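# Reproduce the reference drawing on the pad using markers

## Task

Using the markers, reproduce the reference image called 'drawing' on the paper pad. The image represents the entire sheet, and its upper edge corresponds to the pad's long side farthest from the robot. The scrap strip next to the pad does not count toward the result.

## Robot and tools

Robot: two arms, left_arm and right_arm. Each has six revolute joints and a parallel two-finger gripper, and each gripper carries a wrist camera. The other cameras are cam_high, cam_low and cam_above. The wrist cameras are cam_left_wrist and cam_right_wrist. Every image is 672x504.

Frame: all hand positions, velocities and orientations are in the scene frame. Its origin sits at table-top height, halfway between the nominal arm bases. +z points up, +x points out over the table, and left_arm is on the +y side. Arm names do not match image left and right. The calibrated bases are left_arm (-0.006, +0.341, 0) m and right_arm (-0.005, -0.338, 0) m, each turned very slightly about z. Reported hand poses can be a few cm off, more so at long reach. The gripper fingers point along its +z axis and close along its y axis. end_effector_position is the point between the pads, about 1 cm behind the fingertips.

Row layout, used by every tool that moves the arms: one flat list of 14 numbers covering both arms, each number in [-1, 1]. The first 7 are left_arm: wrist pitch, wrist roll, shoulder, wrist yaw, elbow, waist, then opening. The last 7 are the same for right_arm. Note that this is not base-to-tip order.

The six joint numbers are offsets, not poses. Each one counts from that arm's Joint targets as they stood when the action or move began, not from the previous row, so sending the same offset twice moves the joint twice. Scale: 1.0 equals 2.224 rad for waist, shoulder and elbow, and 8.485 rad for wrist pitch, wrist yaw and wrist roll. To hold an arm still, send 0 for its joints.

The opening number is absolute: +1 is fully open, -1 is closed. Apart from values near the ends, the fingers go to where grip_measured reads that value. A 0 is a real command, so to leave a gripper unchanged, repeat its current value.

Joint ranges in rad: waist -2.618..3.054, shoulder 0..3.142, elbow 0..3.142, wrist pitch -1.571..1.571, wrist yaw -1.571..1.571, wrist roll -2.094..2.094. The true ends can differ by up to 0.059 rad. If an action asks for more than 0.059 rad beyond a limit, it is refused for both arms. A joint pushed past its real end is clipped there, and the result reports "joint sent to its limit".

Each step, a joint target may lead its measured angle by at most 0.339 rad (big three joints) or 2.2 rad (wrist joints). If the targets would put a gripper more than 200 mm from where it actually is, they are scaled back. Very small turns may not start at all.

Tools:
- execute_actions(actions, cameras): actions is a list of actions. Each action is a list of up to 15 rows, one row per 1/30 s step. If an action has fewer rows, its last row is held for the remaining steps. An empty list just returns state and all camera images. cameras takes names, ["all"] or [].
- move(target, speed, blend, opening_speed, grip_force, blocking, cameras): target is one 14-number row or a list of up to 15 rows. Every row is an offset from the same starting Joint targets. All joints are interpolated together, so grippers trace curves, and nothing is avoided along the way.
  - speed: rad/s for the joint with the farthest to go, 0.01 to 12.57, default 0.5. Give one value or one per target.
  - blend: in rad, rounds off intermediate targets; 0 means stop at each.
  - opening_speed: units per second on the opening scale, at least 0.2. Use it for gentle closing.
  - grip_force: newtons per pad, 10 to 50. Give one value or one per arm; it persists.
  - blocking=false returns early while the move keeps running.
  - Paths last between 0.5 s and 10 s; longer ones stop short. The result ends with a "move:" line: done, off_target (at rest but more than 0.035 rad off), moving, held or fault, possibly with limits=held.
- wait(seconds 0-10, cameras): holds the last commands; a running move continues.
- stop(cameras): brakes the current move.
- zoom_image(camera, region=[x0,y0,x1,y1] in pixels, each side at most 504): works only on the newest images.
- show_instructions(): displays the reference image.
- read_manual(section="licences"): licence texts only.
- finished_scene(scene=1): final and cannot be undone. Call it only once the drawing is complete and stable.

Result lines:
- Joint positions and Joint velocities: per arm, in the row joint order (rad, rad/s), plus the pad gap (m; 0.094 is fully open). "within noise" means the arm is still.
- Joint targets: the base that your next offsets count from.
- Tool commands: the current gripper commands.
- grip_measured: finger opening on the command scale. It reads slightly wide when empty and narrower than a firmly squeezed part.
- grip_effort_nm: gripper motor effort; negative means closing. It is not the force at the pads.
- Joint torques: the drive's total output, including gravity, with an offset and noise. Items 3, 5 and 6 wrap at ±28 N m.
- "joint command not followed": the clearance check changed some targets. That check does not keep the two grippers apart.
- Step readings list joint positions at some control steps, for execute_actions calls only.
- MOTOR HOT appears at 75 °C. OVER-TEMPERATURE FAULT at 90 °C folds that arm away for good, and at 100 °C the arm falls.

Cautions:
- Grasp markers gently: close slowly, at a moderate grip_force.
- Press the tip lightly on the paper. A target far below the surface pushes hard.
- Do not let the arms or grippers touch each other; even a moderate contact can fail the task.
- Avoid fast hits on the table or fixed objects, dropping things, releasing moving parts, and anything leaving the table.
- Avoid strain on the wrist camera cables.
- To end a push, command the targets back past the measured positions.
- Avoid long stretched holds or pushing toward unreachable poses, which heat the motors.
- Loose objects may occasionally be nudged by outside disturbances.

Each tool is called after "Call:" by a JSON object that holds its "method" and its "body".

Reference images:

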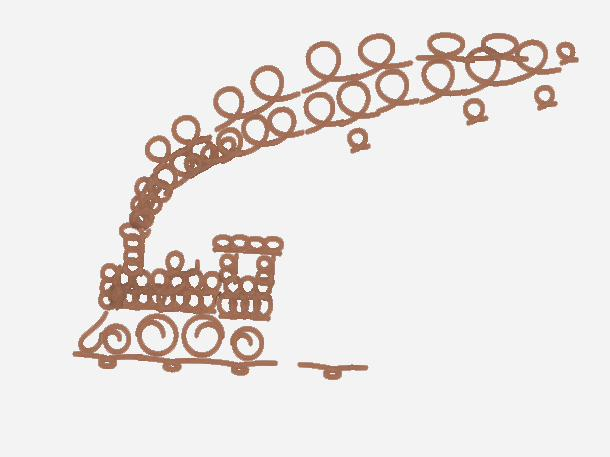

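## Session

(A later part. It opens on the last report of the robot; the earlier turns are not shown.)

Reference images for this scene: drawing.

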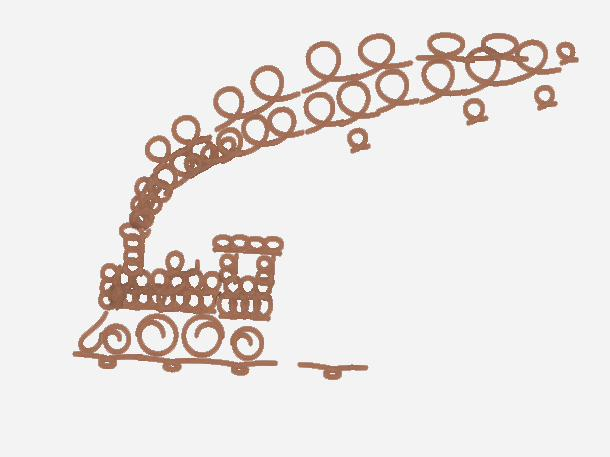

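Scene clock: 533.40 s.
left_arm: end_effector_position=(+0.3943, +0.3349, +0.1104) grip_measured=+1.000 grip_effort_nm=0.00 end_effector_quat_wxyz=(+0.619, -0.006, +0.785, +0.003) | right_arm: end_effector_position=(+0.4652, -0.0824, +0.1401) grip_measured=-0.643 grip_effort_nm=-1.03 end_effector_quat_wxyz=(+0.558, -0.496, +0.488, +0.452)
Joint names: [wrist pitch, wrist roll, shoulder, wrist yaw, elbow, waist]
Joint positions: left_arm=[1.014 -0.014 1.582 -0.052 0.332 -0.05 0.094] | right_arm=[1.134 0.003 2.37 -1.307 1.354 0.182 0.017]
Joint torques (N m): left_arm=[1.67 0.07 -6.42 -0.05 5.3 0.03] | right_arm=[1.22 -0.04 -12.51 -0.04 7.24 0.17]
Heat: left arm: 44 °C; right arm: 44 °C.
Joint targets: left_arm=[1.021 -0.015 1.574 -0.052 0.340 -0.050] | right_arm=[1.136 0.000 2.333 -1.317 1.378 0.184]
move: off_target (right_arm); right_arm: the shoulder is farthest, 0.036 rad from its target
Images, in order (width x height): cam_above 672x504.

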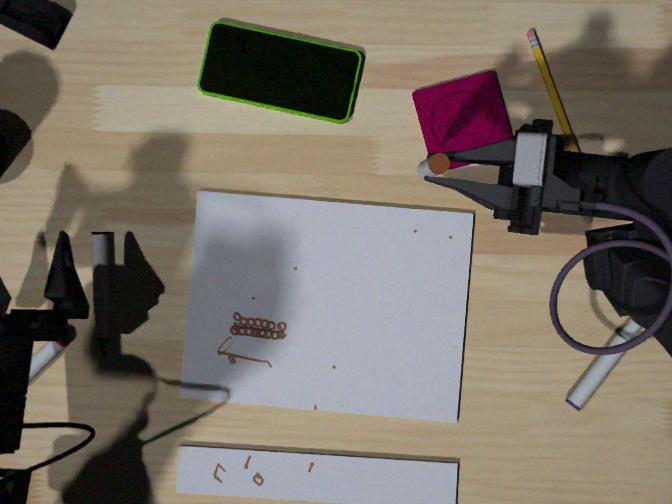

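Call:
{"method": "move", "body": {"target": [[0,0,0,0,0,0,1, 0,0,0.03899,-0.01802,0,0.21737,-1],[0,0,0,0,0,0,1, 0,0,0.03899,-0.01566,0,0.20612,-1],[0,0,0,0,0,0,1, 0,0,0.06867,-0.01566,0,0.20612,-1]], "speed": [0.8,0.05,0.08], "cameras": []}}

Call:
{"method": "move", "body": {"target": [[0,0,0,0,0,0,1, 0,0,0,0.00132,0,-0.00895,-1],[0,0,0,0,0,0,1, 0,0,0,0.00438,0,-0.01048,-1],[0,0,0,0,0,0,1, 0,0,0,0.00660,0,0.00027,-1],[0,0,0,0,0,0,1, 0,0,0,0.01081,0,0.00319,-1],[0,0,0,0,0,0,1, 0,0,0,0.01434,0,0.00823,-1],[0,0,0,0,0,0,1, 0,0,0,0.01608,0,0.01367,-1],[0,0,0,0,0,0,1, 0,0,0,0.01303,0,0.01875,-1],[0,0,0,0,0,0,1, 0,0,0,0.00997,0,0.02037,-1],[0,0,0,0,0,0,1, 0,0,0,0.00775,0,0.00958,-1],[0,0,0,0,0,0,1, 0,0,0,0.00408,0,0.00715,-1],[0,0,0,0,0,0,1, 0,0,0,0.00084,0,0.00315,-1],[0,0,0,0,0,0,1, 0,0,0,-0.00127,0,-0.00162,-1],[0,0,0,0,0,0,1, 0,0,0,-0.00179,0,-0.00607,-1],[0,0,0,0,0,0,1, 0,0,-0.03867,-0.00179,0,-0.00607,-1]], "speed": [0.03,0.06,0.032,0.086,0.071,0.035,0.052,0.06,0.032,0.086,0.076,0.05,0.028,0.25], "blend": [0.0006,0.0006,0.0006,0.0006,0.0006,0.0006,0.0006,0.0006,0.0006,0.0006,0.0006,0.0006,0,0], "cameras": []}}

Call:
{"method": "move", "body": {"target": [[0,0,0,0,0,0,1, 0,0,0.00899,0.00322,0,0.02001,-1],[0,0,0,0,0,0,1, 0,0,0.00899,0.00557,0,0.00877,-1],[0,0,0,0,0,0,1, 0,0,0.03867,0.00557,0,0.00877,-1],[0,0,0,0,0,0,1, 0,0,0.03867,0.00640,0,0.00175,-1],[0,0,0,0,0,0,1, 0,0,0.03867,0.00785,0,0.00099,-1],[0,0,0,0,0,0,1, 0,0,0.03867,0.00928,0,0.01169,-1],[0,0,0,0,0,0,1, 0,0,0.03867,0.01192,0,0.01416,-1],[0,0,0,0,0,0,1, 0,0,0.03867,0.01342,0,0.01794,-1],[0,0,0,0,0,0,1, 0,0,0.03867,0.01082,0,0.02032,-1],[0,0,0,0,0,0,1, 0,0,0.03867,0.00937,0,0.02109,-1],[0,0,0,0,0,0,1, 0,0,0.03867,0.00794,0,0.01039,-1],[0,0,0,0,0,0,1, 0,0,0.03867,0.00530,0,0.00791,-1],[0,0,0,0,0,0,1, 0,0,0,0.00530,0,0.00791,-1]], "speed": [0.15,0.05,0.08,0.03,0.036,0.032,0.047,0.03,0.05,0.036,0.032,0.047,0.25], "blend": [0,0,0,0.0006,0.0006,0.0006,0.0006,0.0006,0.0006,0.0006,0.0006,0,0], "cameras": []}}

Call:
{"method": "move", "body": {"target": [[0,0,0,0,0,0,1, 0,0,0.00899,0.00902,0,0.02941,-1],[0,0,0,0,0,0,1, 0,0,0.00899,0.01137,0,0.01817,-1],[0,0,0,0,0,0,1, 0,0,0.03867,0.01137,0,0.01817,-1]], "speed": [0.3,0.05,0.08], "cameras": []}}

Call:
{"method": "move", "body": {"target": [[0,0,0,0,0,0,1, 0,0,0,0.00110,0,-0.00769,-1],[0,0,0,0,0,0,1, 0,0,0,0.00296,0,-0.00854,-1],[0,0,0,0,0,0,1, 0,0,0,0.00487,0,0.00225,-1],[0,0,0,0,0,0,1, 0,0,0,0.00818,0,0.00468,-1],[0,0,0,0,0,0,1, 0,0,0,0.01094,0,0.00854,-1],[0,0,0,0,0,0,1, 0,0,0,0.01233,0,0.01263,-1],[0,0,0,0,0,0,1, 0,0,0,0.00948,0,0.01610,-1],[0,0,0,0,0,0,1, 0,0,0,0.00761,0,0.01695,-1],[0,0,0,0,0,0,1, 0,0,0,0.00570,0,0.00616,-1],[0,0,0,0,0,0,1, 0,0,0,0.00193,0,0.00324,-1],[0,0,0,0,0,0,1, 0,0,0,-0.00095,0,-0.00139,-1],[0,0,0,0,0,0,1, 0,0,0,-0.00179,0,-0.00580,-1],[0,0,0,0,0,0,1, 0,0,-0.03867,-0.00179,0,-0.00580,-1]], "speed": [0.03,0.054,0.032,0.08,0.067,0.034,0.059,0.054,0.032,0.08,0.061,0.025,0.25], "blend": [0.0006,0.0006,0.0006,0.0006,0.0006,0.0006,0.0006,0.0006,0.0006,0.0006,0.0006,0,0], "cameras": []}}

Call:
{"method": "move", "body": {"target": [[0,0,0,0,0,0,1, 0,0,0.00899,0.00231,0,0.01893,-1],[0,0,0,0,0,0,1, 0,0,0.00899,0.00467,0,0.00769,-1],[0,0,0,0,0,0,1, 0,0,0.03867,0.00467,0,0.00769,-1],[0,0,0,0,0,0,1, 0,0,0.03867,0.00536,0,0.00126,-1],[0,0,0,0,0,0,1, 0,0,0.03867,0.00623,0,0.00090,-1],[0,0,0,0,0,0,1, 0,0,0.03867,0.00725,0,0.01147,-1],[0,0,0,0,0,0,1, 0,0,0.03867,0.00935,0,0.01340,-1],[0,0,0,0,0,0,1, 0,0,0.03867,0.01057,0,0.01623,-1],[0,0,0,0,0,0,1, 0,0,0.03867,0.00809,0,0.01785,-1],[0,0,0,0,0,0,1, 0,0,0.03867,0.00721,0,0.01821,-1],[0,0,0,0,0,0,1, 0,0,0.03867,0.00620,0,0.00764,-1],[0,0,0,0,0,0,1, 0,0,0.03867,0.00410,0,0.00571,-1],[0,0,0,0,0,0,1, 0,0,0,0.00410,0,0.00571,-1]], "speed": [0.15,0.05,0.08,0.03,0.03,0.032,0.04,0.025,0.045,0.03,0.032,0.04,0.25], "blend": [0,0,0,0.0006,0.0006,0.0006,0.0006,0.0006,0.0006,0.0006,0.0006,0,0], "cameras": []}}

Call:
{"method": "move", "body": {"target": [[0,0,0,0,0,0,1, 0,0,-0.03,0,0,0,-1],[0,0,0,0,0,0,1, 0,0,-0.03,-0.01,0,-0.23,-1]], "speed": [0.3,0.8], "cameras": ["cam_above"]}}

Call:
{"method": "zoom_image", "body": {"camera": "cam_above", "region": [206, 310, 290, 370]}}

Scene clock: 542.37 s.
left_arm: end_effector_position=(+0.3943, +0.3349, +0.1104) grip_measured=+1.000 grip_effort_nm=0.00 end_effector_quat_wxyz=(+0.619, -0.006, +0.785, +0.003) | right_arm: end_effector_position=(+0.2763, +0.0898, +0.0867) grip_measured=-0.643 grip_effort_nm=-1.03 end_effector_quat_wxyz=(-0.359, +0.611, -0.355, -0.609)
Joint names: [wrist pitch, wrist roll, shoulder, wrist yaw, elbow, waist]
Joint positions: left_arm=[1.014 -0.014 1.582 -0.052 0.332 -0.05 0.094] | right_arm=[1.134 0.003 2.479 -1.452 1.354 0.647 0.017]
Joint torques (N m): left_arm=[1.69 0.06 -6.41 -0.05 5.23 -0.09] | right_arm=[1.17 -0.04 -9.36 0.03 6.69 -0.35]
Heat: left arm: 44 °C; right arm: 46 °C.
Joint targets: left_arm=[1.021 -0.015 1.574 -0.052 0.340 -0.050] | right_arm=[1.136 0.000 2.486 -1.450 1.378 0.643]
move: done
No camera images: "cameras" was empty.

Scene clock: 549.63 s.
left_arm: end_effector_position=(+0.3943, +0.3349, +0.1104) grip_measured=+1.000 grip_effort_nm=0.00 end_effector_quat_wxyz=(+0.619, -0.006, +0.785, +0.003) | right_arm: end_effector_position=(+0.2817, +0.0871, +0.1063) grip_measured=-0.643 grip_effort_nm=-1.03 end_effector_quat_wxyz=(-0.376, +0.615, -0.344, -0.601)
Joint names: [wrist pitch, wrist roll, shoulder, wrist yaw, elbow, waist]
Joint positions: left_arm=[1.014 -0.014 1.582 -0.052 0.332 -0.05 0.094] | right_arm=[1.134 0.003 2.436 -1.453 1.354 0.636 0.017]
Joint torques (N m): left_arm=[1.65 0.07 -6.35 -0.05 5.31 -0.14] | right_arm=[1.16 -0.04 -12.71 -0.1 6.87 -0.57]
Heat: left arm: 44 °C; right arm: 45 °C.
Joint targets: left_arm=[1.021 -0.015 1.574 -0.052 0.340 -0.050] | right_arm=[1.136 0.000 2.400 -1.465 1.378 0.629]
move: off_target (right_arm); right_arm: the shoulder is farthest, 0.036 rad from its target
No camera images: "cameras" was empty.

Scene clock: 558.30 s.
left_arm: end_effector_position=(+0.3943, +0.3349, +0.1104) grip_measured=+1.000 grip_effort_nm=0.00 end_effector_quat_wxyz=(+0.619, -0.006, +0.785, +0.003) | right_arm: end_effector_position=(+0.2812, +0.0959, +0.1065) grip_measured=-0.643 grip_effort_nm=-1.03 end_effector_quat_wxyz=(-0.384, +0.610, -0.352, -0.597)
Joint names: [wrist pitch, wrist roll, shoulder, wrist yaw, elbow, waist]
Joint positions: left_arm=[1.014 -0.014 1.582 -0.052 0.332 -0.05 0.094] | right_arm=[1.134 0.003 2.437 -1.408 1.354 0.653 0.017]
Joint torques (N m): left_arm=[1.69 0.05 -6.45 -0.06 5.09 -0.14] | right_arm=[1.19 -0.04 -12.55 -0.1 6.99 -0.57]
Heat: left arm: 44 °C; right arm: 45 °C.
Joint targets: left_arm=[1.021 -0.015 1.574 -0.052 0.340 -0.050] | right_arm=[1.136 0.000 2.400 -1.420 1.378 0.647]
move: off_target (right_arm); right_arm: the shoulder is farthest, 0.037 rad from its target
No camera images: "cameras" was empty.

Scene clock: 561.43 s.
left_arm: end_effector_position=(+0.3943, +0.3349, +0.1104) grip_measured=+1.000 grip_effort_nm=0.00 end_effector_quat_wxyz=(+0.619, -0.006, +0.785, +0.003) | right_arm: end_effector_position=(+0.2770, +0.1125, +0.0870) grip_measured=-0.643 grip_effort_nm=-1.03 end_effector_quat_wxyz=(-0.384, +0.596, -0.379, -0.595)
Joint names: [wrist pitch, wrist roll, shoulder, wrist yaw, elbow, waist]
Joint positions: left_arm=[1.014 -0.014 1.582 -0.052 0.332 -0.05 0.094] | right_arm=[1.134 0.003 2.479 -1.327 1.354 0.691 0.017]
Joint torques (N m): left_arm=[1.66 0.04 -6.37 -0.03 5.38 -0.06] | right_arm=[1.24 -0.04 -9.43 0.03 6.91 -0.32]
Heat: left arm: 44 °C; right arm: 45 °C.
Joint targets: left_arm=[1.021 -0.015 1.574 -0.052 0.340 -0.050] | right_arm=[1.136 0.000 2.486 -1.323 1.378 0.687]
move: done
No camera images: "cameras" was empty.

Scene clock: 567.77 s.
left_arm: end_effector_position=(+0.3943, +0.3349, +0.1104) grip_measured=+1.000 grip_effort_nm=0.00 end_effector_quat_wxyz=(+0.619, -0.006, +0.785, +0.003) | right_arm: end_effector_position=(+0.2820, +0.1102, +0.1071) grip_measured=-0.643 grip_effort_nm=-1.03 end_effector_quat_wxyz=(-0.400, +0.599, -0.368, -0.588)
Joint names: [wrist pitch, wrist roll, shoulder, wrist yaw, elbow, waist]
Joint positions: left_arm=[1.014 -0.014 1.582 -0.052 0.332 -0.05 0.094] | right_arm=[1.134 0.003 2.437 -1.328 1.354 0.681 0.017]
Joint torques (N m): left_arm=[1.64 0.05 -6.39 -0.04 5.15 -0.14] | right_arm=[1.27 -0.03 -12.72 -0.1 6.98 -0.59]
Heat: left arm: 44 °C; right arm: 44 °C.
Joint targets: left_arm=[1.021 -0.015 1.574 -0.052 0.340 -0.050] | right_arm=[1.136 0.000 2.400 -1.339 1.378 0.674]
move: off_target (right_arm); right_arm: the shoulder is farthest, 0.037 rad from its target
No camera images: "cameras" was empty.

Scene clock: 576.13 s.
left_arm: end_effector_position=(+0.3943, +0.3349, +0.1104) grip_measured=+1.000 grip_effort_nm=0.00 end_effector_quat_wxyz=(+0.619, -0.006, +0.785, +0.003) | right_arm: end_effector_position=(+0.2823, +0.1162, +0.1074) grip_measured=-0.643 grip_effort_nm=-1.03 end_effector_quat_wxyz=(-0.407, +0.594, -0.375, -0.584)
Joint names: [wrist pitch, wrist roll, shoulder, wrist yaw, elbow, waist]
Joint positions: left_arm=[1.014 -0.014 1.582 -0.052 0.332 -0.05 0.094] | right_arm=[1.134 0.003 2.437 -1.293 1.354 0.693 0.017]
Joint torques (N m): left_arm=[1.68 0.02 -6.39 -0.05 5.23 -0.05] | right_arm=[1.27 -0.04 -12.7 -0.1 7.01 -0.55]
Heat: left arm: 44 °C; right arm: 44 °C.
Joint targets: left_arm=[1.021 -0.015 1.574 -0.052 0.340 -0.050] | right_arm=[1.136 0.000 2.400 -1.304 1.378 0.687]
move: off_target (right_arm); right_arm: the shoulder is farthest, 0.037 rad from its target
No camera images: "cameras" was empty.

Scene clock: 578.33 s.
left_arm: end_effector_position=(+0.3943, +0.3349, +0.1104) grip_measured=+1.000 grip_effort_nm=0.00 end_effector_quat_wxyz=(+0.619, -0.006, +0.785, +0.003) | right_arm: end_effector_position=(+0.4544, -0.0854, +0.1386) grip_measured=-0.643 grip_effort_nm=-1.03 end_effector_quat_wxyz=(+0.541, -0.514, +0.474, +0.467)
Joint names: [wrist pitch, wrist roll, shoulder, wrist yaw, elbow, waist]
Joint positions: left_arm=[1.014 -0.014 1.582 -0.052 0.332 -0.05 0.094] | right_arm=[1.134 0.003 2.37 -1.379 1.354 0.173 0.017]
Joint torques (N m): left_arm=[1.69 0.03 -6.34 -0.03 5.26 0.01] | right_arm=[1.18 -0.03 -12.46 -0.04 7.19 0.2]
Heat: left arm: 44 °C; right arm: 45 °C.
Joint targets: left_arm=[1.021 -0.015 1.574 -0.052 0.340 -0.050] | right_arm=[1.136 0.000 2.333 -1.389 1.378 0.175]
move: off_target (right_arm); right_arm: the shoulder is farthest, 0.036 rad from its target
Images, in order (width x height): cam_above 672x504.

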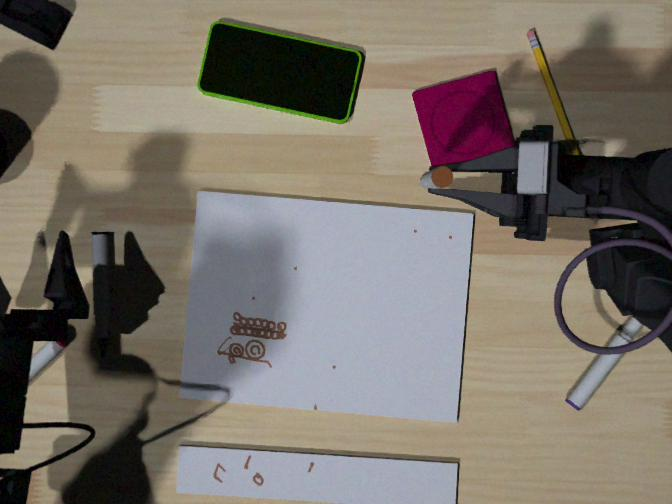

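Scaled by 6.000 from the camera's 672x504 image, which has a finer 960x720 frame.

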